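# Stand the enclosure upright in the marked bay gently

## Task

Get the enclosure resting upright on its base inside the marked bay, and never let it rotate quickly during the process.

## Robot and tools

Setup: three identical i2rt Big YAM arms named arm1, arm2 and arm3. Each has six joints, a five-finger right hand and a wrist camera (arm1_cam_wrist, arm2_cam_wrist, arm3_cam_wrist). Two fixed room cameras, cam_high and cam_low, are not on any robot. A loose object may sometimes get a short shove from outside.

Frame: one shared scene frame in metres, origin on the floor, +z up. Arm feet (base_link), each facing its own +x: arm1 at x=-0.979 y=+0.323 z=+0.341, quat_wxyz=(+1.000, +0.002, +0.002, +0.026); arm2 at x=-0.963 y=-0.322 z=+0.331, quat_wxyz=(+1.000, -0.001, +0.000, -0.017); arm3 at x=+0.877 y=+0.003 z=+0.617, quat_wxyz=(+0.010, +0.000, +0.006, -1.000). So arm1 and arm2 face +x and arm3 faces -x. Reach is about 1.07 m from joint 1's axis.

Hand geometry: the hand point sits 0.045 m in front of the palm and moves with it. Its +z runs along straight fingers, +y points out of the palm, +x runs across the palm away from the thumb. With joints 1, 5, 6 at 0 and the hand level and forward, the palm is down and the thumb on the left. The wrist camera is on the little-finger side, aimed at the hand point; near joint6_rad -1.3 it is on top with an upright picture. A wrist bracket on the little-finger side juts out and can strike things. With the thumb turned in front of the palm the hand can wrap an object roughly 0.035 to 0.065 m thick, or a handle as thin as about 0.025 m.

Tool move: arguments arm1, arm2, arm3 (each optional) and cameras. An arm you omit receives nothing new but may keep pushing toward old targets. Each arm's part may contain:
- joints: absolute targets by name. Arm joints in radians: joint1_rad -2.879 to 2.879 (turn about the foot, positive counter-clockwise from above), joint2_rad 0 to 3.141 (shoulder, positive raises then swings forward), joint3_rad 0 to 3.019 (elbow, positive opens), joint4_rad -1.692 to 1.57 (positive tilts fingers up), joint5_rad -1.57 to 1.57 (positive sideways to the arm's right), joint6_rad -2.094 to 2.094 (roll, positive clockwise seen from behind). Hand keys, unitless -1 to 1 with +1 open: hand_little, hand_ring, hand_middle, hand_index, hand_thumb_bend (-1 fully bent), hand_thumb_turn (-1 opposite the fingers, +1 beside the palm). Settings: hand_force_limit -1 to 1 (closing stops at roughly 0 N to 10 N, 15 N for thumb motors), hand_speed -0.96 to 1 (full speed from +0.48). Scenes begin at force limit 0 and speed -0.8.
- target: one list of seven numbers [x, y, z, qw, qx, qy, qz], an absolute hand-point pose in the scene frame, metres, driven along a straight line from the current hand_target. When target is given, joints may hold only hand keys.
- speed: top path speed, 0.002 to 0.5 m/s (default 0.25), rotation capped at double that in rad/s; only valid with target.
- min_time_s: 0.1 to 8 s, the shortest duration for that arm's joint motions.
All motions start together; hand paths finish together, taking 0.5 to 10 s; no action exceeds 15 s. Paths ignore obstacles and other arms, lag, may overshoot speed, and often end a centimetre or more off. A finger motor moves only if its target changes by at least 0.002; it stops on arrival or when load hits the force limit. For gentle grips use hand_speed -0.94 or lower. To grip harder raise the limit and send a more-closed target; to loosen send a more-open one.
cameras: a list from arm1_cam_wrist, arm2_cam_wrist, arm3_cam_wrist, cam_high, cam_low, all; [] for none. A move with no arms returns full state and all images.

Other tools: wait {seconds 0 to 10, cameras}; zoom_image {camera, region [x0, y0, x1, y1] in pixels, top-left origin, at most 504 by 504}, only for cameras in the latest images; show_instructions (reference pages); finished_scene {scene: 1}, final, and the goal must then hold on its own.

Reading results: the move line lists each arm sent motion with done or its worst status. joint_status/hand_status words: off_target (stopped short, may still push), time_out (arm couldn't finish; joints keep pushing toward nearby targets; on_its_own lists them, and sending the reported position relieves the push), not_followed (a safety check withheld targets; "pose unreachable" for a hand target), limit_stop_at_motor_heat. "as last shown" marks arms not commanded, with status "not commanded". hand_stopped_by gives six words in the order little, ring, middle, index, thumb_bend, thumb_turn: moving, target, force, stalled, fault. The *_load_n values are fingertip forces in N, positive when pushed open; a lost grip shows as load near 0. Joint velocities (rad/s) read "within noise" at rest. Joint torques include arm weight; entries 3 and 4 wrap at ±28 N m. The pictures line names the images in order; images may be slightly older than state. Printed hand positions grow less accurate at long reach.

Sequencing: if a move or wait is refused, or a stop interrupts it, later move, wait and finished_scene calls in the same reply are skipped; an invalid call (unknown key or camera) does not block them.

Avoid: hard contact between robots, including one hand closing on another's fingers; any object leaving the work area or reaching the floor; drops, slams, releasing moving parts, hard blows on fixed or heavy things; excess finger force; letting the enclosure spin fast. Sustained pushing or stretched holding heats motors: MOTOR HOT warns at 85 °C, and at 100 °C the arm goes limp for 30 to 60 s or more (OVER-TEMPERATURE FAULT), after which targets must be resent.

Each tool is called after "Emit:" as name(argument=value, ...), one argument or row to a line, values as JSON.

Reference images:

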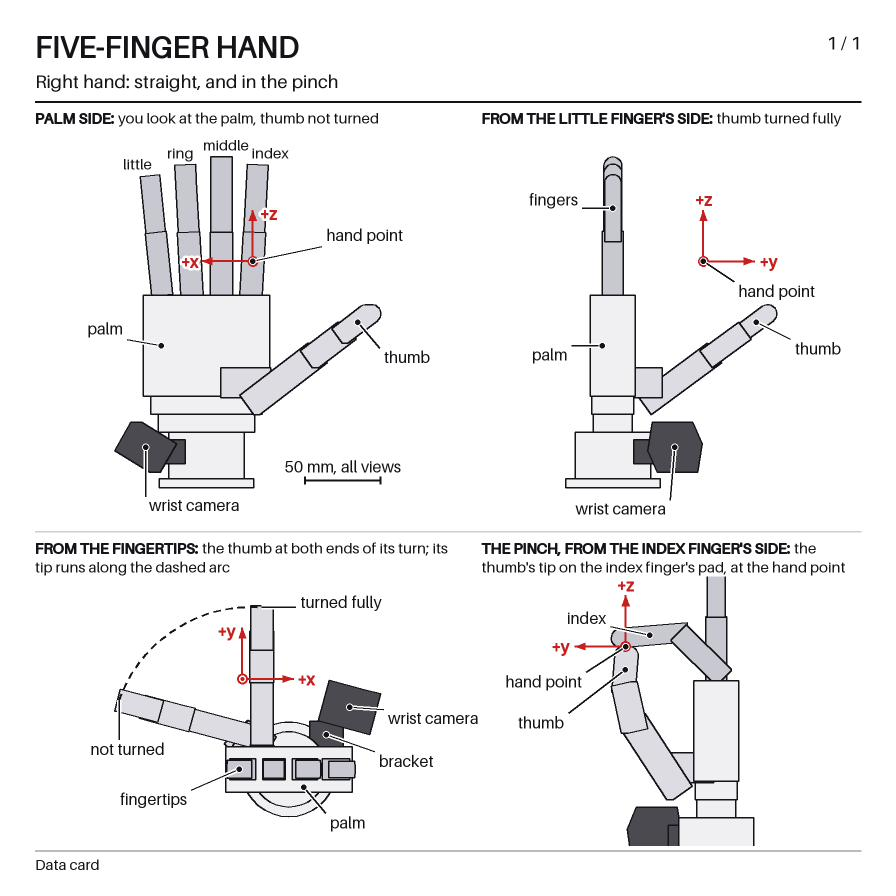

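## Session

Emit:
move(
)

Scene clock: 0.00 s.
Joint torques (N m): no reading
Motor temperatures (°C): arm1=[28 33 31 36 25 27] | arm2=[31 32 30 31 28 27] | arm3=[25 25 27 29 25 27]
Heat: arm1: hottest joint4_rad 36 °C; arm2: hottest joint2_rad 32 °C; arm3: hottest joint4_rad 29 °C.
Joint velocities: within noise
arm1.joint_positions: joint1_rad=-0.180 joint2_rad=+0.591 joint3_rad=+1.386 joint4_rad=-1.448 joint5_rad=+0.114 joint6_rad=-1.209 hand_little=+1.000 hand_ring=+1.000 hand_middle=+1.000 hand_index=+1.000 hand_thumb_turn=+1.000 hand_thumb_bend=+1.000 hand_force_limit=+0.000 hand_speed=-0.800
arm1.joint_status: not commanded
arm1.hand_stopped_by: target,target,target,target,target,target
arm1.little_load_n: 0.0
arm1.ring_load_n: 0.0
arm1.middle_load_n: 0.0
arm1.index_load_n: 0.0
arm1.thumb_bend_load_n: 0.0
arm1.thumb_turn_load_n: 0.0
arm1.hand: x=-0.7969 y=+0.2293 z=+0.8117 quat_wxyz=(-0.002, +0.863, -0.243, +0.443) (m; scene frame)
arm1.hand_target: x=-0.7981 y=+0.2294 z=+0.8201 quat_wxyz=(-0.004, +0.858, -0.242, +0.452) (m; scene frame)
arm1.hand_status: not commanded
arm2.joint_positions: joint1_rad=+0.181 joint2_rad=+0.638 joint3_rad=+1.328 joint4_rad=-1.273 joint5_rad=+0.014 joint6_rad=-1.308 hand_little=+1.000 hand_ring=+1.000 hand_middle=+1.000 hand_index=+1.000 hand_thumb_turn=+1.000 hand_thumb_bend=+1.000 hand_force_limit=+0.000 hand_speed=-0.800
arm2.joint_status: not commanded
arm2.hand_stopped_by: target,target,target,target,target,target
arm2.little_load_n: 0.0
arm2.ring_load_n: 0.0
arm2.middle_load_n: 0.0
arm2.index_load_n: 0.0
arm2.thumb_bend_load_n: 0.0
arm2.thumb_turn_load_n: 0.0
arm2.hand: x=-0.7063 y=-0.3369 z=+0.7997 quat_wxyz=(-0.090, +0.879, -0.054, +0.465) (m; scene frame)
arm2.hand_target: x=-0.7067 y=-0.3370 z=+0.8101 quat_wxyz=(-0.092, +0.873, -0.054, +0.476) (m; scene frame)
arm2.hand_status: not commanded
arm3.joint_positions: joint1_rad=+0.101 joint2_rad=+0.624 joint3_rad=+1.316 joint4_rad=-1.361 joint5_rad=+0.003 joint6_rad=-1.383 hand_little=+1.000 hand_ring=+1.000 hand_middle=+1.000 hand_index=+1.000 hand_thumb_turn=+1.000 hand_thumb_bend=+1.000 hand_force_limit=+0.000 hand_speed=-0.800
arm3.joint_status: not commanded
arm3.hand_stopped_by: target,target,target,target,target,target
arm3.little_load_n: 0.0
arm3.ring_load_n: 0.0
arm3.middle_load_n: 0.0
arm3.index_load_n: 0.0
arm3.thumb_bend_load_n: -0.5
arm3.thumb_turn_load_n: 0.0
arm3.hand: x=+0.6394 y=+0.0236 z=+1.0691 quat_wxyz=(+0.431, -0.028, -0.900, +0.060) (m; scene frame)
arm3.hand_target: x=+0.6402 y=+0.0236 z=+1.0779 quat_wxyz=(+0.440, -0.028, -0.895, +0.062) (m; scene frame)
arm3.hand_status: not commanded
pictures: arm1_cam_wrist, arm2_cam_wrist, arm3_cam_wrist, cam_high, cam_low

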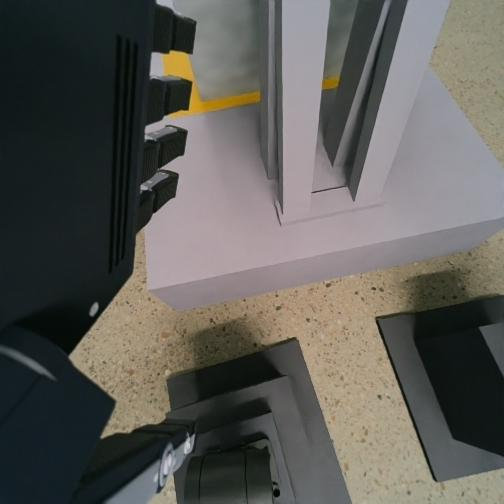

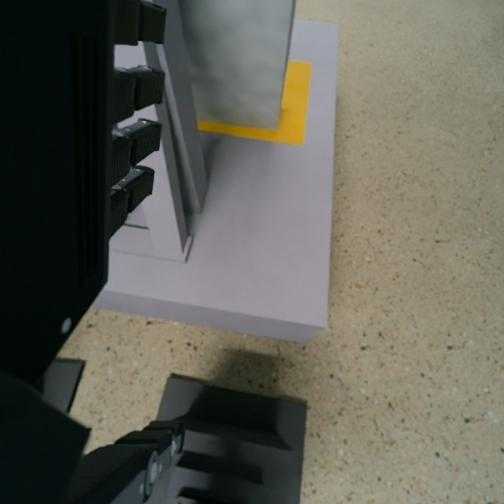

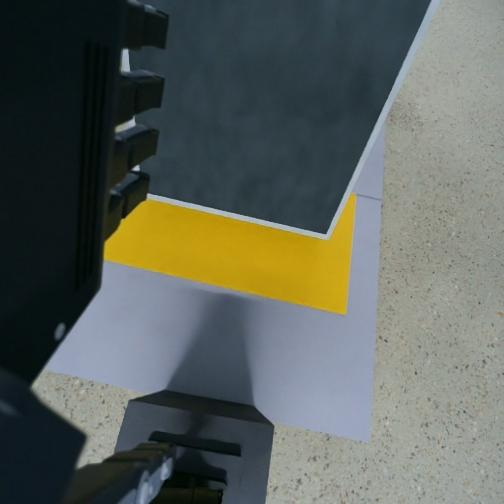

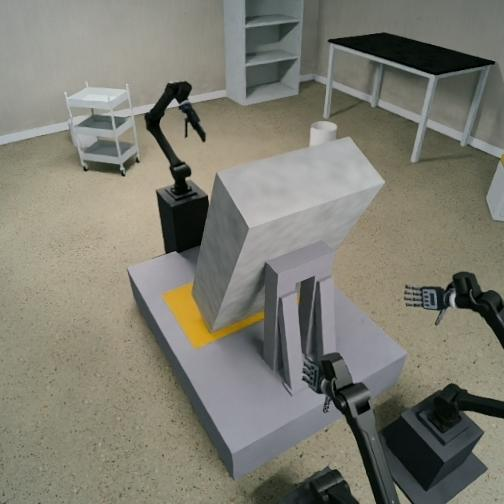

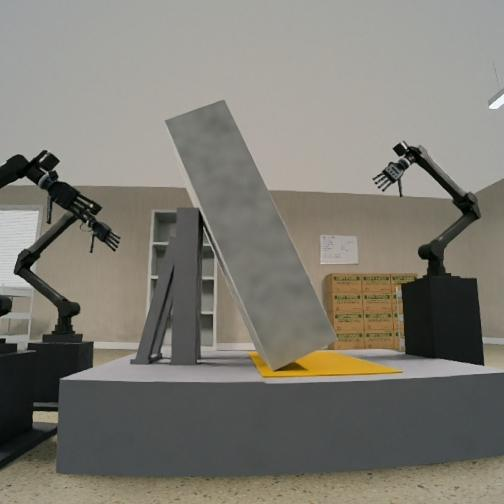

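Emit:
zoom_image(
  camera="cam_low",
  region=[100, 80, 420, 400],
)

Emit:
zoom_image(
  camera="cam_high",
  region=[110, 120, 420, 430],
)

Emit:
zoom_image(
  camera="arm3_cam_wrist",
  region=[0, 0, 504, 504],
)

Scaled by 1.575 from the camera's 504x504 image, which has a finer 720x720 frame.

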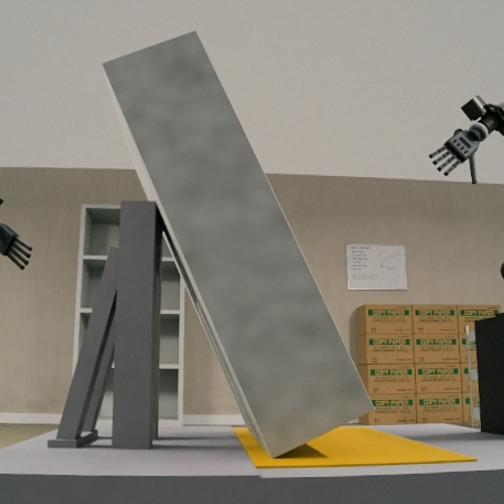

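Scaled by 1.626 from the camera's 504x504 image, which has a finer 720x720 frame.

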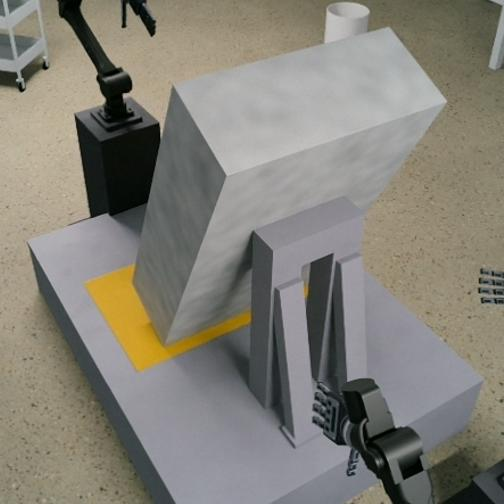

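Scaled by 1.000.

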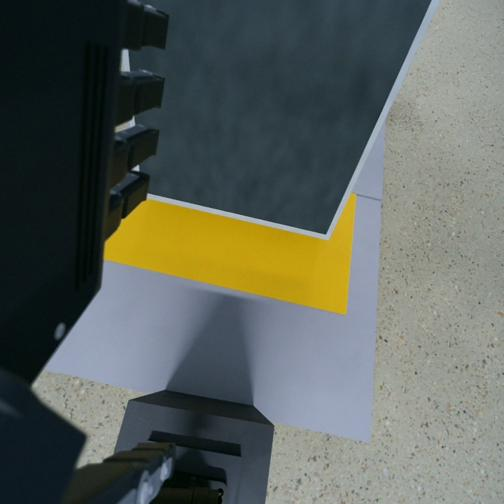

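Emit:
zoom_image(
  camera="cam_high",
  region=[240, 220, 400, 380],
)

Emit:
zoom_image(
  camera="arm1_cam_wrist",
  region=[0, 0, 504, 504],
)

Scaled by 3.150 from the camera's 504x504 image, which has a finer 720x720 frame.

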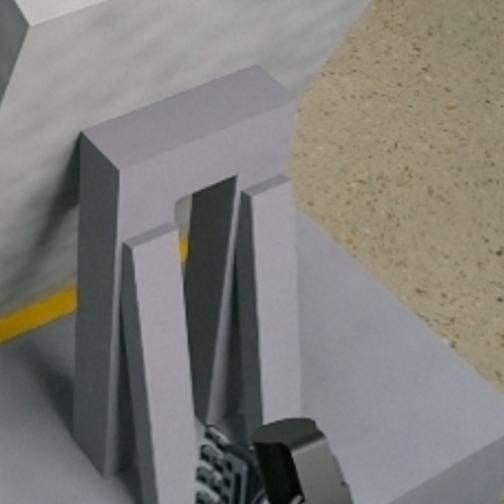

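Scaled by 1.000.

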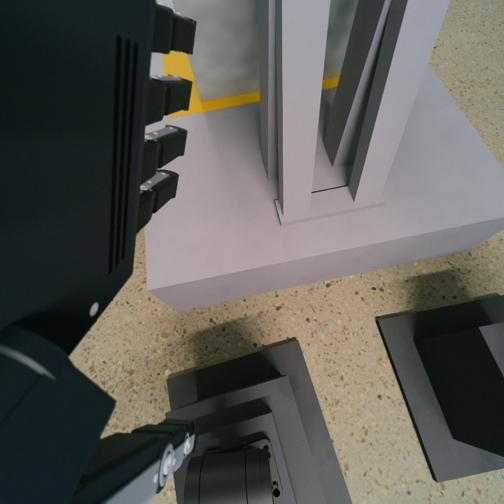

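Emit:
move(
  arm1={"target":[-0.42,0.25,0.86,0.5,-0.5,0.5,-0.5],"joints":{"hand_little":-1,"hand_ring":-1,"hand_middle":-1,"hand_index":-1,"hand_speed":0.2},"speed":0.25},
  arm2={"target":[-0.42,-0.17,0.86,0.5,-0.5,0.5,-0.5],"joints":{"hand_little":-1,"hand_ring":-1,"hand_middle":-1,"hand_index":-1,"hand_speed":0.2},"speed":0.25},
  arm3={"target":[0.3,-0.03,0.98,0.183,-0.683,-0.683,0.183],"joints":{"hand_little":-1,"hand_ring":-1,"hand_middle":-1,"hand_index":-1,"hand_speed":0.2},"speed":0.25},
  cameras=["cam_high","cam_low"],
)

Scene clock: 360.30 s.
Joint torques (N m): arm1=[-2.37 -6.95 10.78 2.7 0.05 0.18] | arm2=[2.61 -5.89 11.75 2.35 0.16 0.15] | arm3=[-0.5 -11.28 14.34 0.58 -0.14 0.23]
Motor temperatures (°C): arm1=[27 33 42 34 25 26] | arm2=[31 31 40 30 27 26] | arm3=[25 25 38 28 24 27]
Heat: arm1: hottest joint3_rad 42 °C; arm2: hottest joint3_rad 40 °C; arm3: hottest joint3_rad 38 °C.
move: arm1 off_target; arm2 off_target; arm3 off_target
Joint velocities: within noise
arm1.joint_positions: joint1_rad=-0.330 joint2_rad=+1.129 joint3_rad=+1.354 joint4_rad=-0.217 joint5_rad=-0.273 joint6_rad=-0.012 hand_little=-1.000 hand_ring=-1.000 hand_middle=-1.000 hand_index=-1.000 hand_thumb_turn=+1.000 hand_thumb_bend=+1.000 hand_force_limit=+0.000 hand_speed=+0.200
arm1.joint_status: all done
arm1.hand_stopped_by: target,target,target,target,target,target
arm1.little_load_n: 0.0
arm1.ring_load_n: 0.0
arm1.middle_load_n: 0.0
arm1.index_load_n: 0.0
arm1.thumb_bend_load_n: 0.0
arm1.thumb_turn_load_n: 0.0
arm1.hand: x=-0.4286 y=+0.2476 z=+0.8679 quat_wxyz=(-0.497, +0.500, -0.498, +0.505) (m; scene frame)
arm1.hand_target: x=-0.4203 y=+0.2500 z=+0.8600 quat_wxyz=(-0.500, +0.500, -0.500, +0.500) (m; scene frame)
arm1.hand_status: off_target (0.012 m and 0.7 deg from the pose sent, 0.381 m and 78.3 deg at the start)
arm2.joint_positions: joint1_rad=+0.352 joint2_rad=+1.122 joint3_rad=+1.328 joint4_rad=-0.248 joint5_rad=+0.329 joint6_rad=-0.008 hand_little=-1.000 hand_ring=-1.000 hand_middle=-1.000 hand_index=-1.000 hand_thumb_turn=+1.000 hand_thumb_bend=+1.000 hand_force_limit=+0.000 hand_speed=+0.200
arm2.joint_status: all done
arm2.hand_stopped_by: target,target,target,target,target,target
arm2.little_load_n: 0.0
arm2.ring_load_n: 0.0
arm2.middle_load_n: 0.0
arm2.index_load_n: 0.0
arm2.thumb_bend_load_n: 0.0
arm2.thumb_turn_load_n: 0.0
arm2.hand: x=-0.4219 y=-0.1792 z=+0.8385 quat_wxyz=(-0.482, +0.513, -0.507, +0.498) (m; scene frame)
arm2.hand_target: x=-0.4208 y=-0.1704 z=+0.8596 quat_wxyz=(-0.500, +0.500, -0.500, +0.500) (m; scene frame)
arm2.hand_status: off_target (0.023 m and 2.7 deg from the pose sent, 0.337 m and 83.8 deg at the start)
arm3.joint_positions: joint1_rad=-0.019 joint2_rad=+1.662 joint3_rad=+1.984 joint4_rad=-1.370 joint5_rad=-0.012 joint6_rad=-0.016 hand_little=-1.000 hand_ring=-1.000 hand_middle=-1.000 hand_index=-1.000 hand_thumb_turn=+1.000 hand_thumb_bend=+1.000 hand_force_limit=+0.000 hand_speed=+0.200
arm3.joint_status: all done
arm3.hand_stopped_by: target,target,target,target,target,target
arm3.little_load_n: 0.0
arm3.ring_load_n: 0.0
arm3.middle_load_n: 0.0
arm3.index_load_n: 0.0
arm3.thumb_bend_load_n: 0.0
arm3.thumb_turn_load_n: 0.0
arm3.hand: x=+0.3096 y=-0.0335 z=+0.9766 quat_wxyz=(+0.184, -0.675, -0.691, +0.182) (m; scene frame)
arm3.hand_target: x=+0.3003 y=-0.0300 z=+0.9798 quat_wxyz=(+0.183, -0.683, -0.683, +0.184) (m; scene frame)
arm3.hand_status: off_target (0.011 m and 1.3 deg from the pose sent, 0.355 m and 87.3 deg at the start)
pictures: cam_high, cam_low

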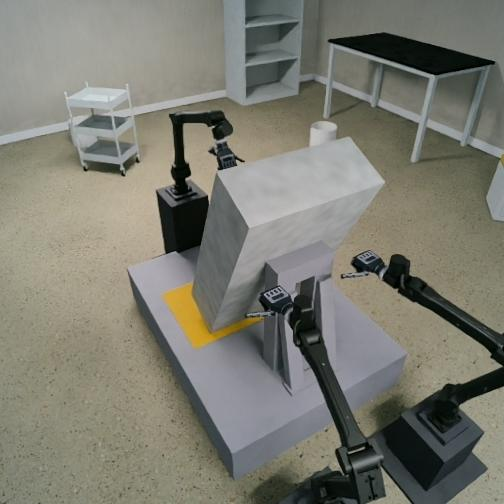

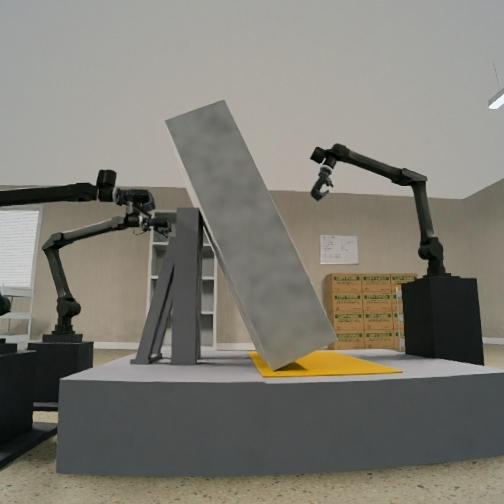

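Emit:
move(
  arm1={"target":[-0.29,0.25,0.855,0.5,-0.5,0.5,-0.5],"joints":{"hand_thumb_turn":-1,"hand_thumb_bend":0.3},"speed":0.08},
  arm2={"target":[-0.29,-0.165,0.875,0.5,-0.5,0.5,-0.5],"joints":{"hand_thumb_turn":-1,"hand_thumb_bend":0.3},"speed":0.08},
  arm3={"target":[0.22,-0.03,0.95,0.183,-0.683,-0.683,0.183],"joints":{"hand_thumb_turn":-1,"hand_thumb_bend":0.3},"speed":0.08},
  cameras=["all"],
)

Scene clock: 379.13 s.
Joint torques (N m): arm1=[-0.5 -10.29 15.86 2.29 0.05 0.08] | arm2=[-0.73 -4.31 15.32 3.73 -0.02 0.23] | arm3=[-0.21 -13.8 14.3 0.73 -0.09 0.23]
Motor temperatures (°C): arm1=[27 33 41 34 25 26] | arm2=[30 31 42 30 27 26] | arm3=[25 25 41 27 24 27]
Heat: arm1: hottest joint3_rad 41 °C; arm2: hottest joint3_rad 42 °C; arm3: hottest joint3_rad 41 °C.
move: arm1 off_target; arm2 off_target; arm3 off_target
Joint velocities: within noise
arm1.joint_positions: joint1_rad=-0.261 joint2_rad=+1.437 joint3_rad=+1.572 joint4_rad=-0.170 joint5_rad=-0.204 joint6_rad=-0.011 hand_little=-1.000 hand_ring=-1.000 hand_middle=-1.000 hand_index=-1.000 hand_thumb_turn=-0.840 hand_thumb_bend=+0.301 hand_force_limit=+0.000 hand_speed=+0.200
arm1.joint_status: hand_thumb_turn off_target (ended at -0.840, target -1.000); the others done
arm1.hand_stopped_by: target,target,target,target,target,force
arm1.little_load_n: 0.0
arm1.ring_load_n: 0.5
arm1.middle_load_n: -2.5
arm1.index_load_n: 0.0
arm1.thumb_bend_load_n: 5.0
arm1.thumb_turn_load_n: 21.5
arm1.hand: x=-0.3043 y=+0.2473 z=+0.8355 quat_wxyz=(-0.489, +0.508, -0.511, +0.492) (m; scene frame)
arm1.hand_target: x=-0.2916 y=+0.2502 z=+0.8545 quat_wxyz=(-0.500, +0.500, -0.500, +0.500) (m; scene frame)
arm1.hand_status: off_target (0.024 m and 2.1 deg from the pose sent, 0.139 m and 0.7 deg at the start)
arm2.joint_positions: joint1_rad=+0.317 joint2_rad=+1.372 joint3_rad=+1.605 joint4_rad=-0.279 joint5_rad=+0.256 joint6_rad=-0.017 hand_little=-1.000 hand_ring=-1.000 hand_middle=-1.000 hand_index=-1.000 hand_thumb_turn=-0.840 hand_thumb_bend=+0.303 hand_force_limit=+0.000 hand_speed=+0.200
arm2.joint_status: hand_thumb_turn off_target (ended at -0.840, target -1.000); the others done
arm2.hand_stopped_by: target,target,target,target,target,force
arm2.little_load_n: 0.0
arm2.ring_load_n: 0.0
arm2.middle_load_n: -1.5
arm2.index_load_n: 0.0
arm2.thumb_bend_load_n: 12.0
arm2.thumb_turn_load_n: 15.5
arm2.hand: x=-0.3305 y=-0.1590 z=+0.8611 quat_wxyz=(-0.488, +0.525, -0.497, +0.490) (m; scene frame)
arm2.hand_target: x=-0.2947 y=-0.1666 z=+0.8725 quat_wxyz=(-0.500, +0.500, -0.500, +0.500) (m; scene frame)
arm2.hand_status: off_target (0.043 m and 3.4 deg from the pose sent, 0.138 m and 2.7 deg at the start)
arm3.joint_positions: joint1_rad=-0.019 joint2_rad=+1.888 joint3_rad=+2.232 joint4_rad=-1.385 joint5_rad=-0.013 joint6_rad=-0.014 hand_little=-1.000 hand_ring=-1.000 hand_middle=-1.000 hand_index=-1.000 hand_thumb_turn=-0.841 hand_thumb_bend=+0.301 hand_force_limit=+0.000 hand_speed=+0.200
arm3.joint_status: hand_thumb_turn off_target (ended at -0.841, target -1.000); the others done
arm3.hand_stopped_by: target,target,target,target,target,force
arm3.little_load_n: 0.0
arm3.ring_load_n: 0.0
arm3.middle_load_n: -2.0
arm3.index_load_n: 0.0
arm3.thumb_bend_load_n: 3.0
arm3.thumb_turn_load_n: 16.5
arm3.hand: x=+0.2299 y=-0.0335 z=+0.9528 quat_wxyz=(+0.186, -0.675, -0.690, +0.184) (m; scene frame)
arm3.hand_target: x=+0.2205 y=-0.0300 z=+0.9499 quat_wxyz=(+0.184, -0.683, -0.683, +0.184) (m; scene frame)
arm3.hand_status: off_target (0.011 m and 1.3 deg from the pose sent, 0.094 m and 1.3 deg at the start)
pictures: arm1_cam_wrist, arm2_cam_wrist, arm3_cam_wrist, cam_high, cam_low
camera_calibration:
arm1_cam_wrist: T_world_to_cam=[[0.0233298, -0.27555, -0.961004, 0.884512], [-0.478416, 0.840973, -0.252748, -0.13974], [0.877823, 0.465656, -0.112208, 0.366028], [0, 0, 0, 1]] pos_world=[-0.408798, 0.190801, 0.855772]
arm2_cam_wrist: T_world_to_cam=[[-0.0474504, -0.312347, -0.948782, 0.750288], [-0.550689, 0.800642, -0.236037, 0.151538], [0.833361, 0.511284, -0.209997, 0.649406], [0, 0, 0, 1]] pos_world=[-0.422138, -0.219008, 0.884002]
arm3_cam_wrist: T_world_to_cam=[[0.827316, 0.306017, -0.471065, 0.269677], [0.474792, -0.829092, 0.29526, -0.415565], [-0.300201, -0.467932, -0.831215, 0.963137], [0, 0, 0, 1]] pos_world=[0.263334, 0.0236149, 1.05031]

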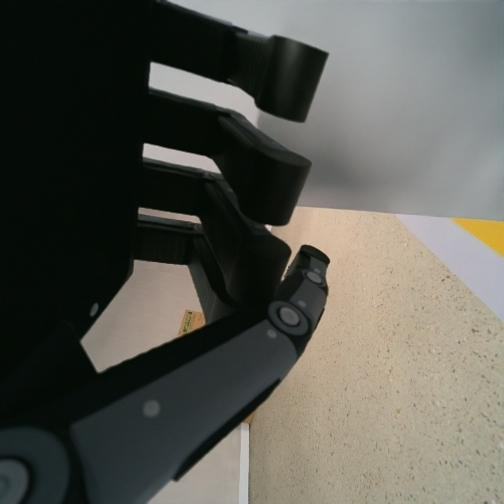

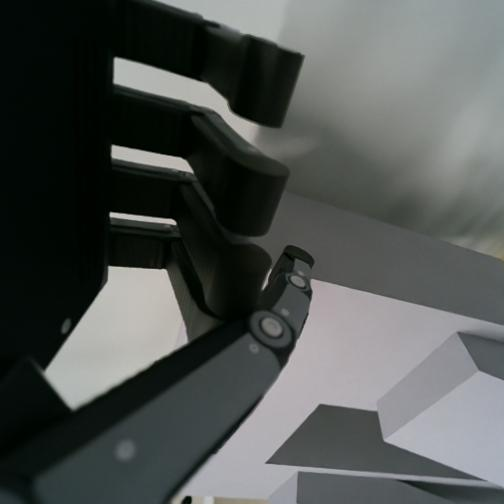

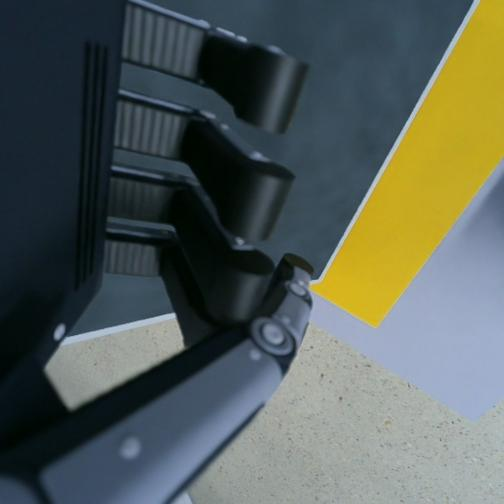

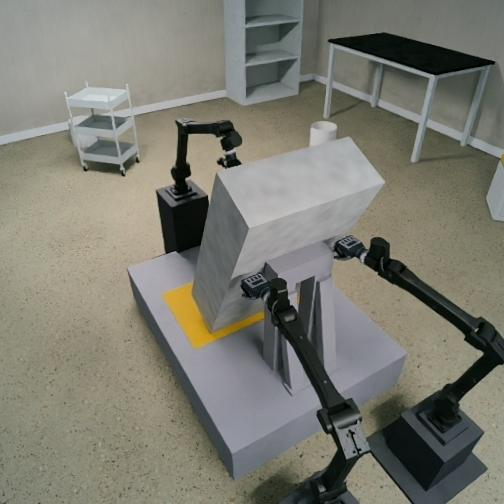

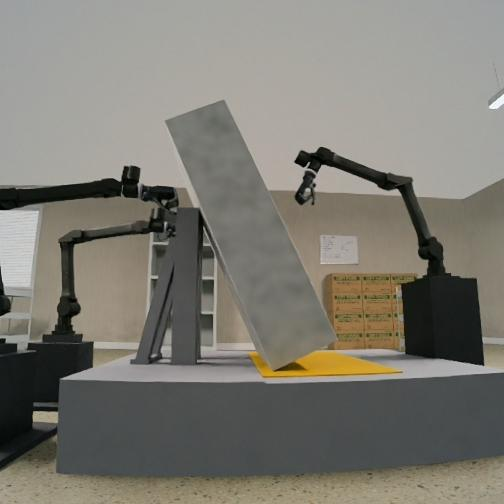

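Emit:
zoom_image(
  camera="cam_high",
  region=[220, 200, 400, 340],
)

Emit:
zoom_image(
  camera="cam_low",
  region=[90, 140, 250, 260],
)

Emit:
zoom_image(
  camera="arm2_cam_wrist",
  region=[200, 150, 504, 454],
)

Scaled by 2.800 from the camera's 504x504 image, which has a finer 720x720 frame.

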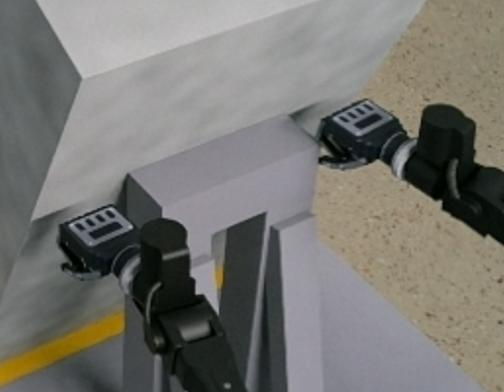

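Scaled by 3.150 from the camera's 504x504 image, which has a finer 720x720 frame.

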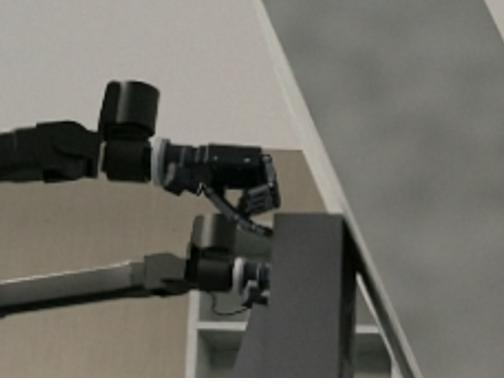

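Scaled by 1.658 from the camera's 504x504 image, which has a finer 720x720 frame.

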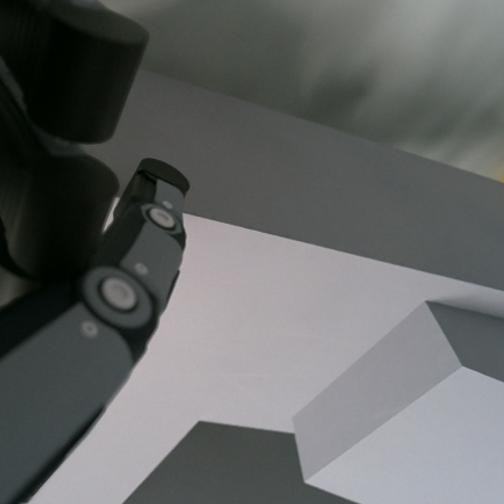

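Emit:
move(
  arm1={"joints":{"hand_thumb_turn":-0.7,"hand_thumb_bend":0.5}},
  arm2={"target":[-0.37,-0.19,0.885,0.5,-0.5,0.5,-0.5],"joints":{"hand_thumb_turn":-0.7,"hand_thumb_bend":0.5},"speed":0.08},
  arm3={"joints":{"hand_thumb_turn":-0.7,"hand_thumb_bend":0.5}},
)

Emit:
move(
  arm1={"target":[-0.27,0.25,0.87,0.5,-0.5,0.5,-0.5],"speed":0.05},
  arm2={"target":[-0.28,-0.19,0.89,0.5,-0.5,0.5,-0.5],"speed":0.05},
  cameras=["arm2_cam_wrist","cam_high","cam_low"],
)

Scene clock: 410.20 s.
Joint torques (N m): arm1=[-0.73 -10.05 15.65 2.43 0.05 0.08] | arm2=[0.26 -8.7 9.18 1.33 -0.11 0.15] | arm3=[-0.21 -13.98 14.28 0.76 -0.1 0.22]
Motor temperatures (°C): arm1=[27 34 45 33 25 26] | arm2=[30 31 48 30 27 26] | arm3=[25 29 45 27 24 27]
Heat: arm1: hottest joint3_rad 45 °C; arm2: hottest joint3_rad 48 °C; arm3: hottest joint3_rad 45 °C.
move: arm1 done; arm2 done; arm3 done
Joint velocities: within noise
arm1.joint_positions: joint1_rad=-0.261 joint2_rad=+1.437 joint3_rad=+1.572 joint4_rad=-0.170 joint5_rad=-0.204 joint6_rad=-0.011 hand_little=-1.000 hand_ring=-1.000 hand_middle=-1.000 hand_index=-1.000 hand_thumb_turn=-0.700 hand_thumb_bend=+0.500 hand_force_limit=+0.000 hand_speed=+0.200
arm1.joint_status: all done
arm1.hand_stopped_by: target,target,target,target,target,target
arm1.little_load_n: 0.0
arm1.ring_load_n: 0.0
arm1.middle_load_n: 0.0
arm1.index_load_n: 0.0
arm1.thumb_bend_load_n: 0.0
arm1.thumb_turn_load_n: 0.0
arm1.hand: x=-0.3043 y=+0.2473 z=+0.8355 quat_wxyz=(-0.489, +0.508, -0.511, +0.492) (m; scene frame)
arm1.hand_target: x=-0.2916 y=+0.2502 z=+0.8545 quat_wxyz=(-0.500, +0.500, -0.500, +0.500) (m; scene frame)
arm1.hand_status: not commanded
arm2.joint_positions: joint1_rad=+0.296 joint2_rad=+1.255 joint3_rad=+1.525 joint4_rad=-0.265 joint5_rad=+0.250 joint6_rad=-0.008 hand_little=-1.000 hand_ring=-1.000 hand_middle=-1.000 hand_index=-1.000 hand_thumb_turn=-0.700 hand_thumb_bend=+0.501 hand_force_limit=+0.000 hand_speed=+0.200
arm2.joint_status: all done
arm2.hand_stopped_by: target,target,target,target,target,target
arm2.little_load_n: 0.0
arm2.ring_load_n: 0.0
arm2.middle_load_n: 0.0
arm2.index_load_n: 0.0
arm2.thumb_bend_load_n: 0.0
arm2.thumb_turn_load_n: 0.0
arm2.hand: x=-0.3709 y=-0.1821 z=+0.8846 quat_wxyz=(-0.502, +0.504, -0.494, +0.500) (m; scene frame)
arm2.hand_target: x=-0.3701 y=-0.1898 z=+0.8850 quat_wxyz=(-0.500, +0.500, -0.500, +0.500) (m; scene frame)
arm2.hand_status: done (0.008 m and 0.8 deg from the pose sent, 0.056 m and 3.4 deg at the start)
arm3.joint_positions: joint1_rad=-0.019 joint2_rad=+1.888 joint3_rad=+2.232 joint4_rad=-1.385 joint5_rad=-0.013 joint6_rad=-0.014 hand_little=-1.000 hand_ring=-1.000 hand_middle=-1.000 hand_index=-1.000 hand_thumb_turn=-0.700 hand_thumb_bend=+0.500 hand_force_limit=+0.000 hand_speed=+0.200
arm3.joint_status: all done
arm3.hand_stopped_by: target,target,target,target,target,target
arm3.little_load_n: 0.0
arm3.ring_load_n: 0.0
arm3.middle_load_n: 0.0
arm3.index_load_n: 0.0
arm3.thumb_bend_load_n: 0.0
arm3.thumb_turn_load_n: 0.0
arm3.hand: x=+0.2299 y=-0.0335 z=+0.9528 quat_wxyz=(+0.186, -0.675, -0.690, +0.184) (m; scene frame)
arm3.hand_target: x=+0.2204 y=-0.0300 z=+0.9499 quat_wxyz=(+0.184, -0.683, -0.683, +0.184) (m; scene frame)
arm3.hand_status: not commanded
pictures: none

Scene clock: 412.60 s.
Joint torques (N m): arm1=[-1.2 -10.7 15.8 1.42 0.07 0.13] | arm2=[0.32 -11.05 12.96 1.31 -0.13 0.15] | arm3=[-0.38 -13.86 14.28 0.73 -0.09 0.22]
Motor temperatures (°C): arm1=[27 34 46 33 25 26] | arm2=[30 31 48 30 27 26] | arm3=[25 29 45 27 24 27]
Heat: arm1: hottest joint3_rad 46 °C; arm2: hottest joint3_rad 48 °C; arm3: hottest joint3_rad 45 °C.
move: arm1 off_target; arm2 off_target
Joint velocities: within noise
arm1.joint_positions: joint1_rad=-0.254 joint2_rad=+1.496 joint3_rad=+1.680 joint4_rad=-0.191 joint5_rad=-0.196 joint6_rad=-0.011 hand_little=-1.000 hand_ring=-1.000 hand_middle=-1.000 hand_index=-1.000 hand_thumb_turn=-0.700 hand_thumb_bend=+0.500 hand_force_limit=+0.000 hand_speed=+0.200
arm1.joint_status: not commanded
arm1.hand_stopped_by: target,target,target,target,target,target
arm1.little_load_n: 0.0
arm1.ring_load_n: -0.5
arm1.middle_load_n: 0.0
arm1.index_load_n: 0.0
arm1.thumb_bend_load_n: 0.0
arm1.thumb_turn_load_n: 0.0
arm1.hand: x=-0.2825 y=+0.2465 z=+0.8590 quat_wxyz=(-0.495, +0.502, -0.503, +0.500) (m; scene frame)
arm1.hand_target: x=-0.2709 y=+0.2502 z=+0.8695 quat_wxyz=(-0.500, +0.500, -0.500, +0.500) (m; scene frame)
arm1.hand_status: off_target (0.017 m and 0.7 deg from the pose sent, 0.049 m and 2.1 deg at the start)
arm2.joint_positions: joint1_rad=+0.251 joint2_rad=+1.465 joint3_rad=+1.714 joint4_rad=-0.270 joint5_rad=+0.206 joint6_rad=-0.008 hand_little=-1.000 hand_ring=-1.000 hand_middle=-1.000 hand_index=-1.000 hand_thumb_turn=-0.700 hand_thumb_bend=+0.501 hand_force_limit=+0.000 hand_speed=+0.200
arm2.joint_status: not commanded
arm2.hand_stopped_by: target,target,target,target,target,target
arm2.little_load_n: 0.0
arm2.ring_load_n: 0.0
arm2.middle_load_n: 0.0
arm2.index_load_n: 0.0
arm2.thumb_bend_load_n: 0.0
arm2.thumb_turn_load_n: 0.0
arm2.hand: x=-0.2873 y=-0.1830 z=+0.8728 quat_wxyz=(-0.494, +0.511, -0.499, +0.495) (m; scene frame)
arm2.hand_target: x=-0.2809 y=-0.1903 z=+0.8898 quat_wxyz=(-0.500, +0.500, -0.500, +0.500) (m; scene frame)
arm2.hand_status: off_target (0.020 m and 1.5 deg from the pose sent, 0.091 m and 0.8 deg at the start)
arm3: as last shown
arm3.ring_load_n: 0.5
arm3.index_load_n: 0.5
pictures: arm2_cam_wrist, cam_high, cam_low
camera_calibration:
arm2_cam_wrist: T_world_to_cam=[[-0.0304385, -0.295707, -0.954794, 0.769111], [-0.53213, 0.813409, -0.234955, 0.204041], [0.846116, 0.500922, -0.182113, 0.605512], [0, 0, 0, 1]] pos_world=[-0.380347, -0.241852, 0.892555]

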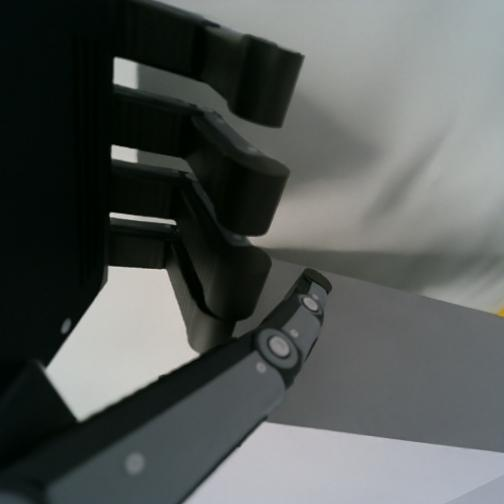

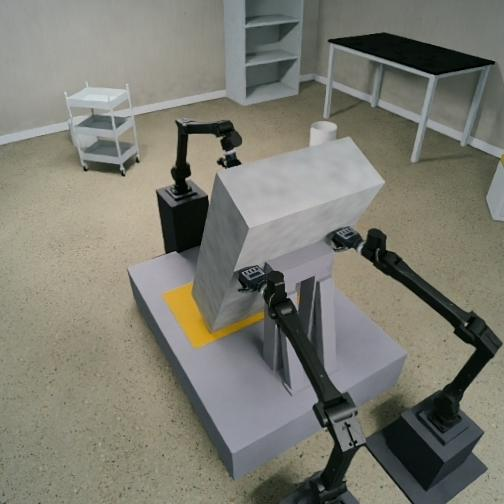

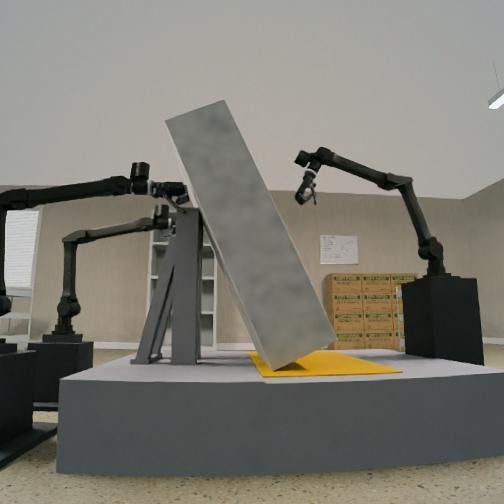

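Emit:
move(
  arm1={"target":[-0.21,0.252,0.89,0.5,-0.5,0.5,-0.5],"speed":0.03},
  arm2={"target":[-0.21,-0.19,0.90,0.5,-0.5,0.5,-0.5],"speed":0.03},
  cameras=["cam_high","cam_low"],
)

Scene clock: 427.90 s.
Joint torques (N m): arm1=[-0.5 -9.99 18.97 3.22 0.1 -0.13] | arm2=[-0.62 -7.82 16.02 3.82 -0.82 -0.11] | arm3=[-0.21 -13.63 14.28 0.72 -0.09 0.22]
Motor temperatures (°C): arm1=[27 35 48 33 25 26] | arm2=[30 31 48 30 27 26] | arm3=[25 30 46 27 24 27]
Heat: arm1: hottest joint3_rad 48 °C; arm2: hottest joint3_rad 48 °C; arm3: hottest joint3_rad 46 °C.
move: arm1 off_target; arm2 off_target
Joint velocities: within noise
arm1.joint_positions: joint1_rad=-0.234 joint2_rad=+1.621 joint3_rad=+1.895 joint4_rad=-0.316 joint5_rad=-0.173 joint6_rad=+0.012 hand_little=-1.000 hand_ring=-1.000 hand_middle=-1.000 hand_index=-1.000 hand_thumb_turn=-0.700 hand_thumb_bend=+0.500 hand_force_limit=+0.000 hand_speed=+0.200
arm1.joint_status: not commanded
arm1.hand_stopped_by: target,target,target,target,target,target
arm1.little_load_n: 0.0
arm1.ring_load_n: 0.0
arm1.middle_load_n: 0.0
arm1.index_load_n: 0.0
arm1.thumb_bend_load_n: 0.0
arm1.thumb_turn_load_n: 0.0
arm1.hand: x=-0.2438 y=+0.2500 z=+0.8765 quat_wxyz=(-0.492, +0.502, -0.519, +0.485) (m; scene frame)
arm1.hand_target: x=-0.2145 y=+0.2526 z=+0.8875 quat_wxyz=(-0.500, +0.499, -0.500, +0.500) (m; scene frame)
arm1.hand_status: off_target (0.036 m and 2.9 deg from the pose sent, 0.079 m and 0.8 deg at the start)
arm2.joint_positions: joint1_rad=+0.237 joint2_rad=+1.592 joint3_rad=+1.921 joint4_rad=-0.384 joint5_rad=+0.197 joint6_rad=+0.021 hand_little=-1.000 hand_ring=-1.000 hand_middle=-1.000 hand_index=-1.000 hand_thumb_turn=-0.700 hand_thumb_bend=+0.501 hand_force_limit=+0.000 hand_speed=+0.200
arm2.joint_status: not commanded
arm2.hand_stopped_by: target,target,target,target,target,target
arm2.little_load_n: 0.0
arm2.ring_load_n: 0.5
arm2.middle_load_n: 0.0
arm2.index_load_n: 0.0
arm2.thumb_bend_load_n: 0.0
arm2.thumb_turn_load_n: 0.0
arm2.hand: x=-0.2494 y=-0.1816 z=+0.8873 quat_wxyz=(-0.490, +0.513, -0.514, +0.483) (m; scene frame)
arm2.hand_target: x=-0.2154 y=-0.1914 z=+0.8973 quat_wxyz=(-0.500, +0.500, -0.500, +0.501) (m; scene frame)
arm2.hand_status: off_target (0.042 m and 3.2 deg from the pose sent, 0.082 m and 1.6 deg at the start)
arm3: as last shown
arm3.ring_load_n: 0.0
arm3.index_load_n: 0.0
pictures: cam_high, cam_low

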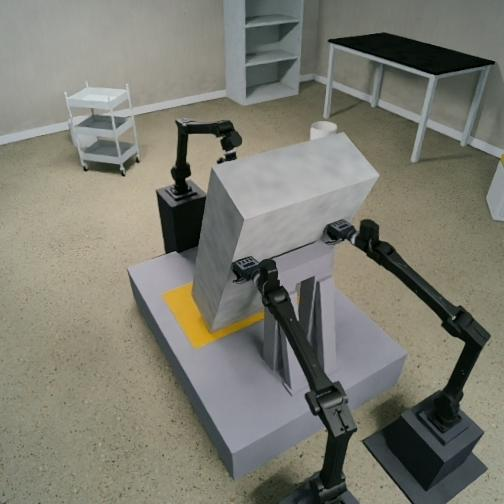

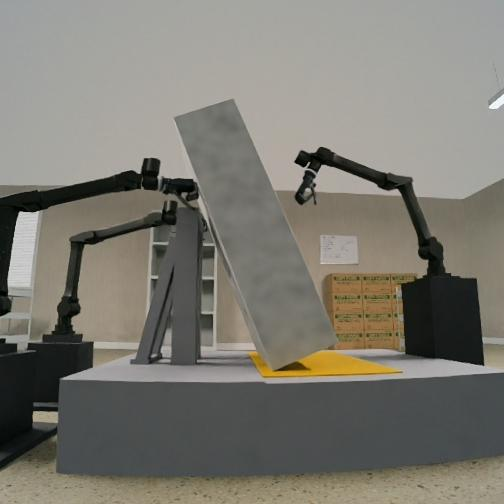

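Emit:
move(
  arm1={"target":[-0.16,0.252,0.905,0.5,-0.5,0.5,-0.5],"speed":0.03},
  arm2={"target":[-0.16,-0.19,0.912,0.5,-0.5,0.5,-0.5],"speed":0.03},
  arm3={"target":[0.17,-0.027,0.942,0.183,-0.683,-0.683,0.183],"speed":0.05},
  cameras=["cam_high","cam_low","arm3_cam_wrist"],
)

Scene clock: 444.83 s.
Joint torques (N m): arm1=[-0.38 -13.74 16.49 2.18 0.01 -0.12] | arm2=[0.15 -13.63 13.11 2.37 -0.49 -0.08] | arm3=[-0.44 -15.85 13.7 0.88 -0.15 0.18]
Motor temperatures (°C): arm1=[27 35 57 33 25 26] | arm2=[30 32 49 30 28 26] | arm3=[25 31 47 27 24 27]
Heat: arm1: hottest joint3_rad 57 °C; arm2: hottest joint3_rad 49 °C; arm3: hottest joint3_rad 47 °C.
move: arm1 off_target; arm2 off_target; arm3 off_target
Joint velocities: within noise
arm1.joint_positions: joint1_rad=-0.219 joint2_rad=+1.840 joint3_rad=+2.242 joint4_rad=-0.424 joint5_rad=-0.158 joint6_rad=+0.012 hand_little=-1.000 hand_ring=-1.000 hand_middle=-1.000 hand_index=-1.000 hand_thumb_turn=-0.700 hand_thumb_bend=+0.500 hand_force_limit=+0.000 hand_speed=+0.200
arm1.joint_status: not commanded
arm1.hand_stopped_by: target,target,target,target,target,target
arm1.little_load_n: 0.0
arm1.ring_load_n: 0.0
arm1.middle_load_n: 0.0
arm1.index_load_n: 0.0
arm1.thumb_bend_load_n: 0.0
arm1.thumb_turn_load_n: 0.0
arm1.hand: x=-0.1786 y=+0.2478 z=+0.8998 quat_wxyz=(-0.497, +0.499, -0.513, +0.491) (m; scene frame)
arm1.hand_target: x=-0.1619 y=+0.2524 z=+0.9039 quat_wxyz=(-0.500, +0.499, -0.500, +0.501) (m; scene frame)
arm1.hand_status: off_target (0.020 m and 1.9 deg from the pose sent, 0.089 m and 2.9 deg at the start)
arm2.joint_positions: joint1_rad=+0.213 joint2_rad=+1.816 joint3_rad=+2.263 joint4_rad=-0.467 joint5_rad=+0.175 joint6_rad=+0.018 hand_little=-1.000 hand_ring=-1.000 hand_middle=-1.000 hand_index=-1.000 hand_thumb_turn=-0.700 hand_thumb_bend=+0.501 hand_force_limit=+0.000 hand_speed=+0.200
arm2.joint_status: not commanded
arm2.hand_stopped_by: target,target,target,target,target,target
arm2.little_load_n: 0.0
arm2.ring_load_n: 0.0
arm2.middle_load_n: 0.0
arm2.index_load_n: 0.0
arm2.thumb_bend_load_n: 0.0
arm2.thumb_turn_load_n: 0.0
arm2.hand: x=-0.1805 y=-0.1826 z=+0.9119 quat_wxyz=(-0.499, +0.503, -0.507, +0.491) (m; scene frame)
arm2.hand_target: x=-0.1617 y=-0.1906 z=+0.9110 quat_wxyz=(-0.500, +0.499, -0.500, +0.501) (m; scene frame)
arm2.hand_status: off_target (0.022 m and 1.4 deg from the pose sent, 0.093 m and 3.2 deg at the start)
arm3.joint_positions: joint1_rad=-0.020 joint2_rad=+2.105 joint3_rad=+2.579 joint4_rad=-1.507 joint5_rad=-0.013 joint6_rad=-0.014 hand_little=-1.000 hand_ring=-1.000 hand_middle=-1.000 hand_index=-1.000 hand_thumb_turn=-0.700 hand_thumb_bend=+0.500 hand_force_limit=+0.000 hand_speed=+0.200
arm3.joint_status: not commanded
arm3.hand_stopped_by: target,target,target,target,target,target
arm3.little_load_n: 0.0
arm3.ring_load_n: 0.0
arm3.middle_load_n: 0.0
arm3.index_load_n: 0.0
arm3.thumb_bend_load_n: 0.0
arm3.thumb_turn_load_n: 0.0
arm3.hand: x=+0.1790 y=-0.0329 z=+0.9517 quat_wxyz=(+0.189, -0.675, -0.689, +0.187) (m; scene frame)
arm3.hand_target: x=+0.1706 y=-0.0270 z=+0.9418 quat_wxyz=(+0.184, -0.683, -0.683, +0.184) (m; scene frame)
arm3.hand_status: off_target (0.014 m and 1.4 deg from the pose sent, 0.061 m and 1.3 deg at the start)
pictures: arm3_cam_wrist, cam_high, cam_low
camera_calibration:
arm3_cam_wrist: T_world_to_cam=[[0.823719, 0.305205, -0.477847, 0.318148], [0.476609, -0.82922, 0.291955, -0.387705], [-0.307134, -0.468235, -0.828507, 0.945913], [0, 0, 0, 1]] pos_world=[0.213242, 0.0243158, 1.04891]

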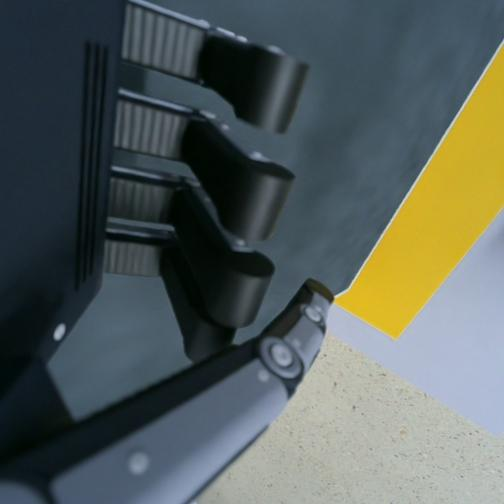

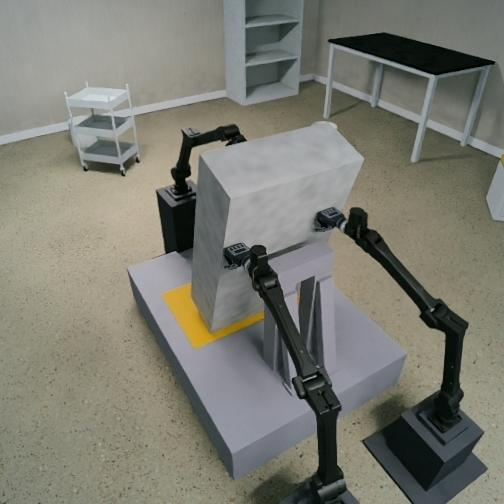

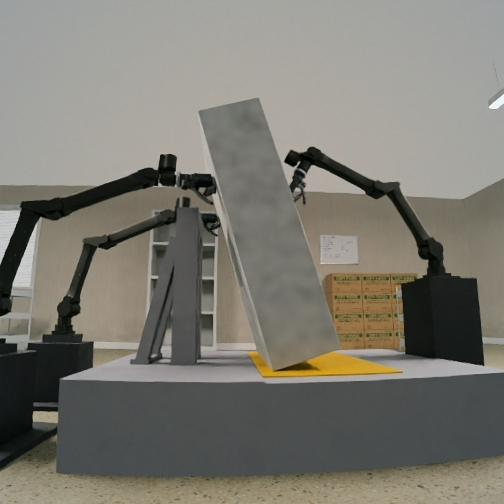

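Emit:
move(
  arm1={"target":[-0.13,0.254,0.908,0.5,-0.5,0.5,-0.5],"speed":0.02},
  arm2={"target":[-0.13,-0.19,0.914,0.5,-0.5,0.5,-0.5],"speed":0.02},
  arm3={"target":[0.157,-0.027,0.938,0.183,-0.683,-0.683,0.183],"speed":0.05},
  cameras=["cam_low"],
)

Scene clock: 461.43 s.
Joint torques (N m): arm1=[-1.14 -16.73 15.02 2.17 -0.04 -0.03] | arm2=[0.38 -16.26 11.59 1.65 -0.3 0] | arm3=[-0.38 -16.09 13.44 0.61 -0.13 0.18]
Motor temperatures (°C): arm1=[27 35 58 33 25 26] | arm2=[30 32 48 30 27 26] | arm3=[25 29 47 27 24 27]
Heat: arm1: hottest joint3_rad 58 °C; arm2: hottest joint3_rad 48 °C; arm3: hottest joint3_rad 47 °C.
move: arm1 off_target; arm2 off_target; arm3 off_target
Joint velocities: within noise
arm1.joint_positions: joint1_rad=-0.210 joint2_rad=+1.991 joint3_rad=+2.495 joint4_rad=-0.511 joint5_rad=-0.147 joint6_rad=+0.009 hand_little=-1.000 hand_ring=-1.000 hand_middle=-1.000 hand_index=-1.000 hand_thumb_turn=-0.700 hand_thumb_bend=+0.500 hand_force_limit=+0.000 hand_speed=+0.200
arm1.joint_status: not commanded
arm1.hand_stopped_by: target,target,target,target,target,target
arm1.little_load_n: -2.0
arm1.ring_load_n: 0.0
arm1.middle_load_n: 0.0
arm1.index_load_n: 0.0
arm1.thumb_bend_load_n: 0.0
arm1.thumb_turn_load_n: 0.0
arm1.hand: x=-0.1438 y=+0.2469 z=+0.9092 quat_wxyz=(-0.498, +0.496, -0.509, +0.497) (m; scene frame)
arm1.hand_target: x=-0.1313 y=+0.2543 z=+0.9073 quat_wxyz=(-0.501, +0.499, -0.500, +0.501) (m; scene frame)
arm1.hand_status: off_target (0.016 m and 1.2 deg from the pose sent, 0.050 m and 1.9 deg at the start)
arm2.joint_positions: joint1_rad=+0.203 joint2_rad=+1.969 joint3_rad=+2.511 joint4_rad=-0.542 joint5_rad=+0.163 joint6_rad=+0.010 hand_little=-1.000 hand_ring=-1.000 hand_middle=-1.000 hand_index=-1.000 hand_thumb_turn=-0.700 hand_thumb_bend=+0.501 hand_force_limit=+0.000 hand_speed=+0.200
arm2.joint_status: not commanded
arm2.hand_stopped_by: target,target,target,target,target,target
arm2.little_load_n: -1.5
arm2.ring_load_n: 0.0
arm2.middle_load_n: 0.0
arm2.index_load_n: 0.0
arm2.thumb_bend_load_n: 0.0
arm2.thumb_turn_load_n: 0.0
arm2.hand: x=-0.1447 y=-0.1825 z=+0.9214 quat_wxyz=(-0.504, +0.499, -0.501, +0.496) (m; scene frame)
arm2.hand_target: x=-0.1311 y=-0.1902 z=+0.9133 quat_wxyz=(-0.500, +0.500, -0.500, +0.500) (m; scene frame)
arm2.hand_status: off_target (0.018 m and 0.6 deg from the pose sent, 0.051 m and 1.4 deg at the start)
arm3.joint_positions: joint1_rad=-0.020 joint2_rad=+2.191 joint3_rad=+2.727 joint4_rad=-1.565 joint5_rad=-0.013 joint6_rad=-0.014 hand_little=-1.000 hand_ring=-1.000 hand_middle=-1.000 hand_index=-1.000 hand_thumb_turn=-0.700 hand_thumb_bend=+0.500 hand_force_limit=+0.000 hand_speed=+0.200
arm3.joint_status: not commanded
arm3.hand_stopped_by: target,target,target,target,target,target
arm3.little_load_n: 0.0
arm3.ring_load_n: 0.0
arm3.middle_load_n: 0.0
arm3.index_load_n: 0.0
arm3.thumb_bend_load_n: 0.0
arm3.thumb_turn_load_n: 0.0
arm3.hand: x=+0.1652 y=-0.0329 z=+0.9497 quat_wxyz=(+0.190, -0.674, -0.688, +0.188) (m; scene frame)
arm3.hand_target: x=+0.1576 y=-0.0271 z=+0.9377 quat_wxyz=(+0.184, -0.683, -0.683, +0.184) (m; scene frame)
arm3.hand_status: off_target (0.015 m and 1.5 deg from the pose sent, 0.027 m and 1.4 deg at the start)
pictures: cam_low

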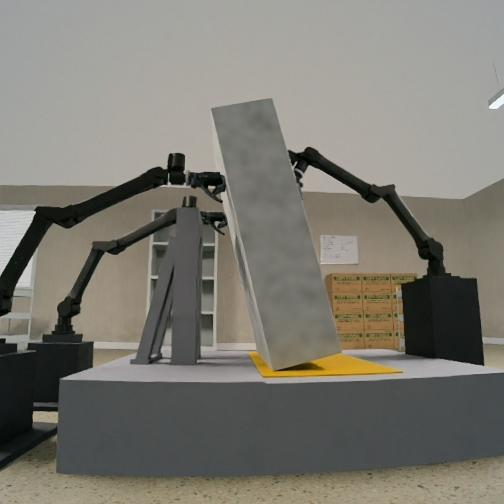

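Emit:
move(
  arm1={"target":[-0.112,0.256,0.908,0.5,-0.5,0.5,-0.5],"speed":0.015},
  arm2={"target":[-0.112,-0.192,0.912,0.5,-0.5,0.5,-0.5],"speed":0.015},
  cameras=["cam_low","cam_high"],
)

Scene clock: 474.23 s.
Joint torques (N m): arm1=[-0.32 -15.5 14.71 2.07 -0.08 -0.03] | arm2=[0.21 -17.38 10.96 1.58 -0.26 0] | arm3=[-0.44 -16.09 12.79 2.24 -0.14 0.04]
Motor temperatures (°C): arm1=[27 37 59 33 25 26] | arm2=[30 34 48 30 27 26] | arm3=[25 31 46 27 24 27]
Heat: arm1: hottest joint3_rad 59 °C; arm2: hottest joint3_rad 48 °C; arm3: hottest joint3_rad 46 °C.
move: arm1 off_target; arm2 off_target
Joint velocities: within noise
arm1.joint_positions: joint1_rad=-0.206 joint2_rad=+2.108 joint3_rad=+2.708 joint4_rad=-0.606 joint5_rad=-0.139 joint6_rad=+0.008 hand_little=-1.000 hand_ring=-1.000 hand_middle=-1.000 hand_index=-1.000 hand_thumb_turn=-0.700 hand_thumb_bend=+0.500 hand_force_limit=+0.000 hand_speed=+0.200
arm1.joint_status: not commanded
arm1.hand_stopped_by: target,target,target,target,target,target
arm1.little_load_n: -3.0
arm1.ring_load_n: 0.0
arm1.middle_load_n: 0.0
arm1.index_load_n: 0.0
arm1.thumb_bend_load_n: 0.0
arm1.thumb_turn_load_n: 0.0
arm1.hand: x=-0.1268 y=+0.2463 z=+0.9127 quat_wxyz=(-0.497, +0.495, -0.510, +0.498) (m; scene frame)
arm1.hand_target: x=-0.1137 y=+0.2562 z=+0.9070 quat_wxyz=(-0.501, +0.498, -0.499, +0.501) (m; scene frame)
arm1.hand_status: off_target (0.018 m and 1.3 deg from the pose sent, 0.033 m and 1.2 deg at the start)
arm2.joint_positions: joint1_rad=+0.197 joint2_rad=+2.078 joint3_rad=+2.698 joint4_rad=-0.614 joint5_rad=+0.155 joint6_rad=+0.009 hand_little=-1.000 hand_ring=-1.000 hand_middle=-1.000 hand_index=-1.000 hand_thumb_turn=-0.700 hand_thumb_bend=+0.501 hand_force_limit=+0.000 hand_speed=+0.200
arm2.joint_status: not commanded
arm2.hand_stopped_by: target,target,target,target,target,target
arm2.little_load_n: -1.0
arm2.ring_load_n: 0.0
arm2.middle_load_n: 0.0
arm2.index_load_n: 0.0
arm2.thumb_bend_load_n: 0.0
arm2.thumb_turn_load_n: 0.0
arm2.hand: x=-0.1263 y=-0.1824 z=+0.9227 quat_wxyz=(-0.506, +0.498, -0.499, +0.497) (m; scene frame)
arm2.hand_target: x=-0.1131 y=-0.1924 z=+0.9113 quat_wxyz=(-0.501, +0.499, -0.500, +0.501) (m; scene frame)
arm2.hand_status: off_target (0.020 m and 0.8 deg from the pose sent, 0.035 m and 0.6 deg at the start)
arm3: as last shown
arm3.joint_positions: joint1_rad=-0.020 joint2_rad=+2.192 joint3_rad=+2.733 joint4_rad=-1.599 joint5_rad=-0.014 joint6_rad=+0.000 hand_little=-1.000 hand_ring=-1.000 hand_middle=-1.000 hand_index=-1.000 hand_thumb_turn=-0.700 hand_thumb_bend=+0.500 hand_force_limit=+0.000 hand_speed=+0.200
arm3.hand: x=+0.1731 y=-0.0338 z=+0.9490 quat_wxyz=(+0.179, -0.682, -0.686, +0.180) (m; scene frame)
arm3.hand_target: x=+0.1577 y=-0.0271 z=+0.9377 quat_wxyz=(+0.184, -0.683, -0.683, +0.184) (m; scene frame)
pictures: cam_high, cam_low

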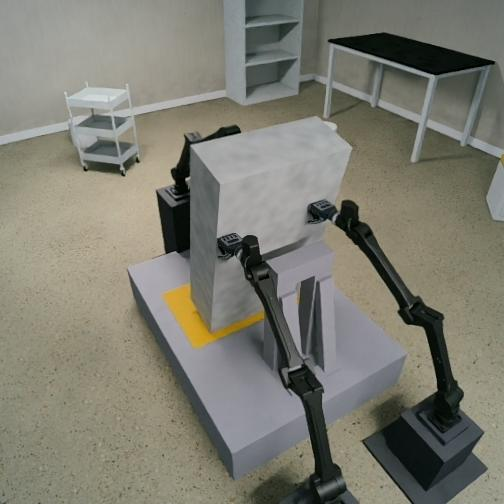

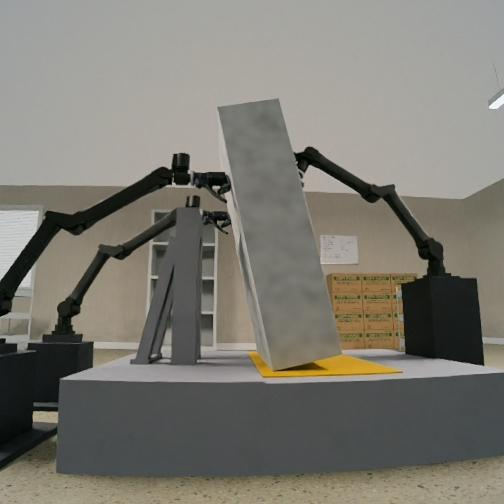

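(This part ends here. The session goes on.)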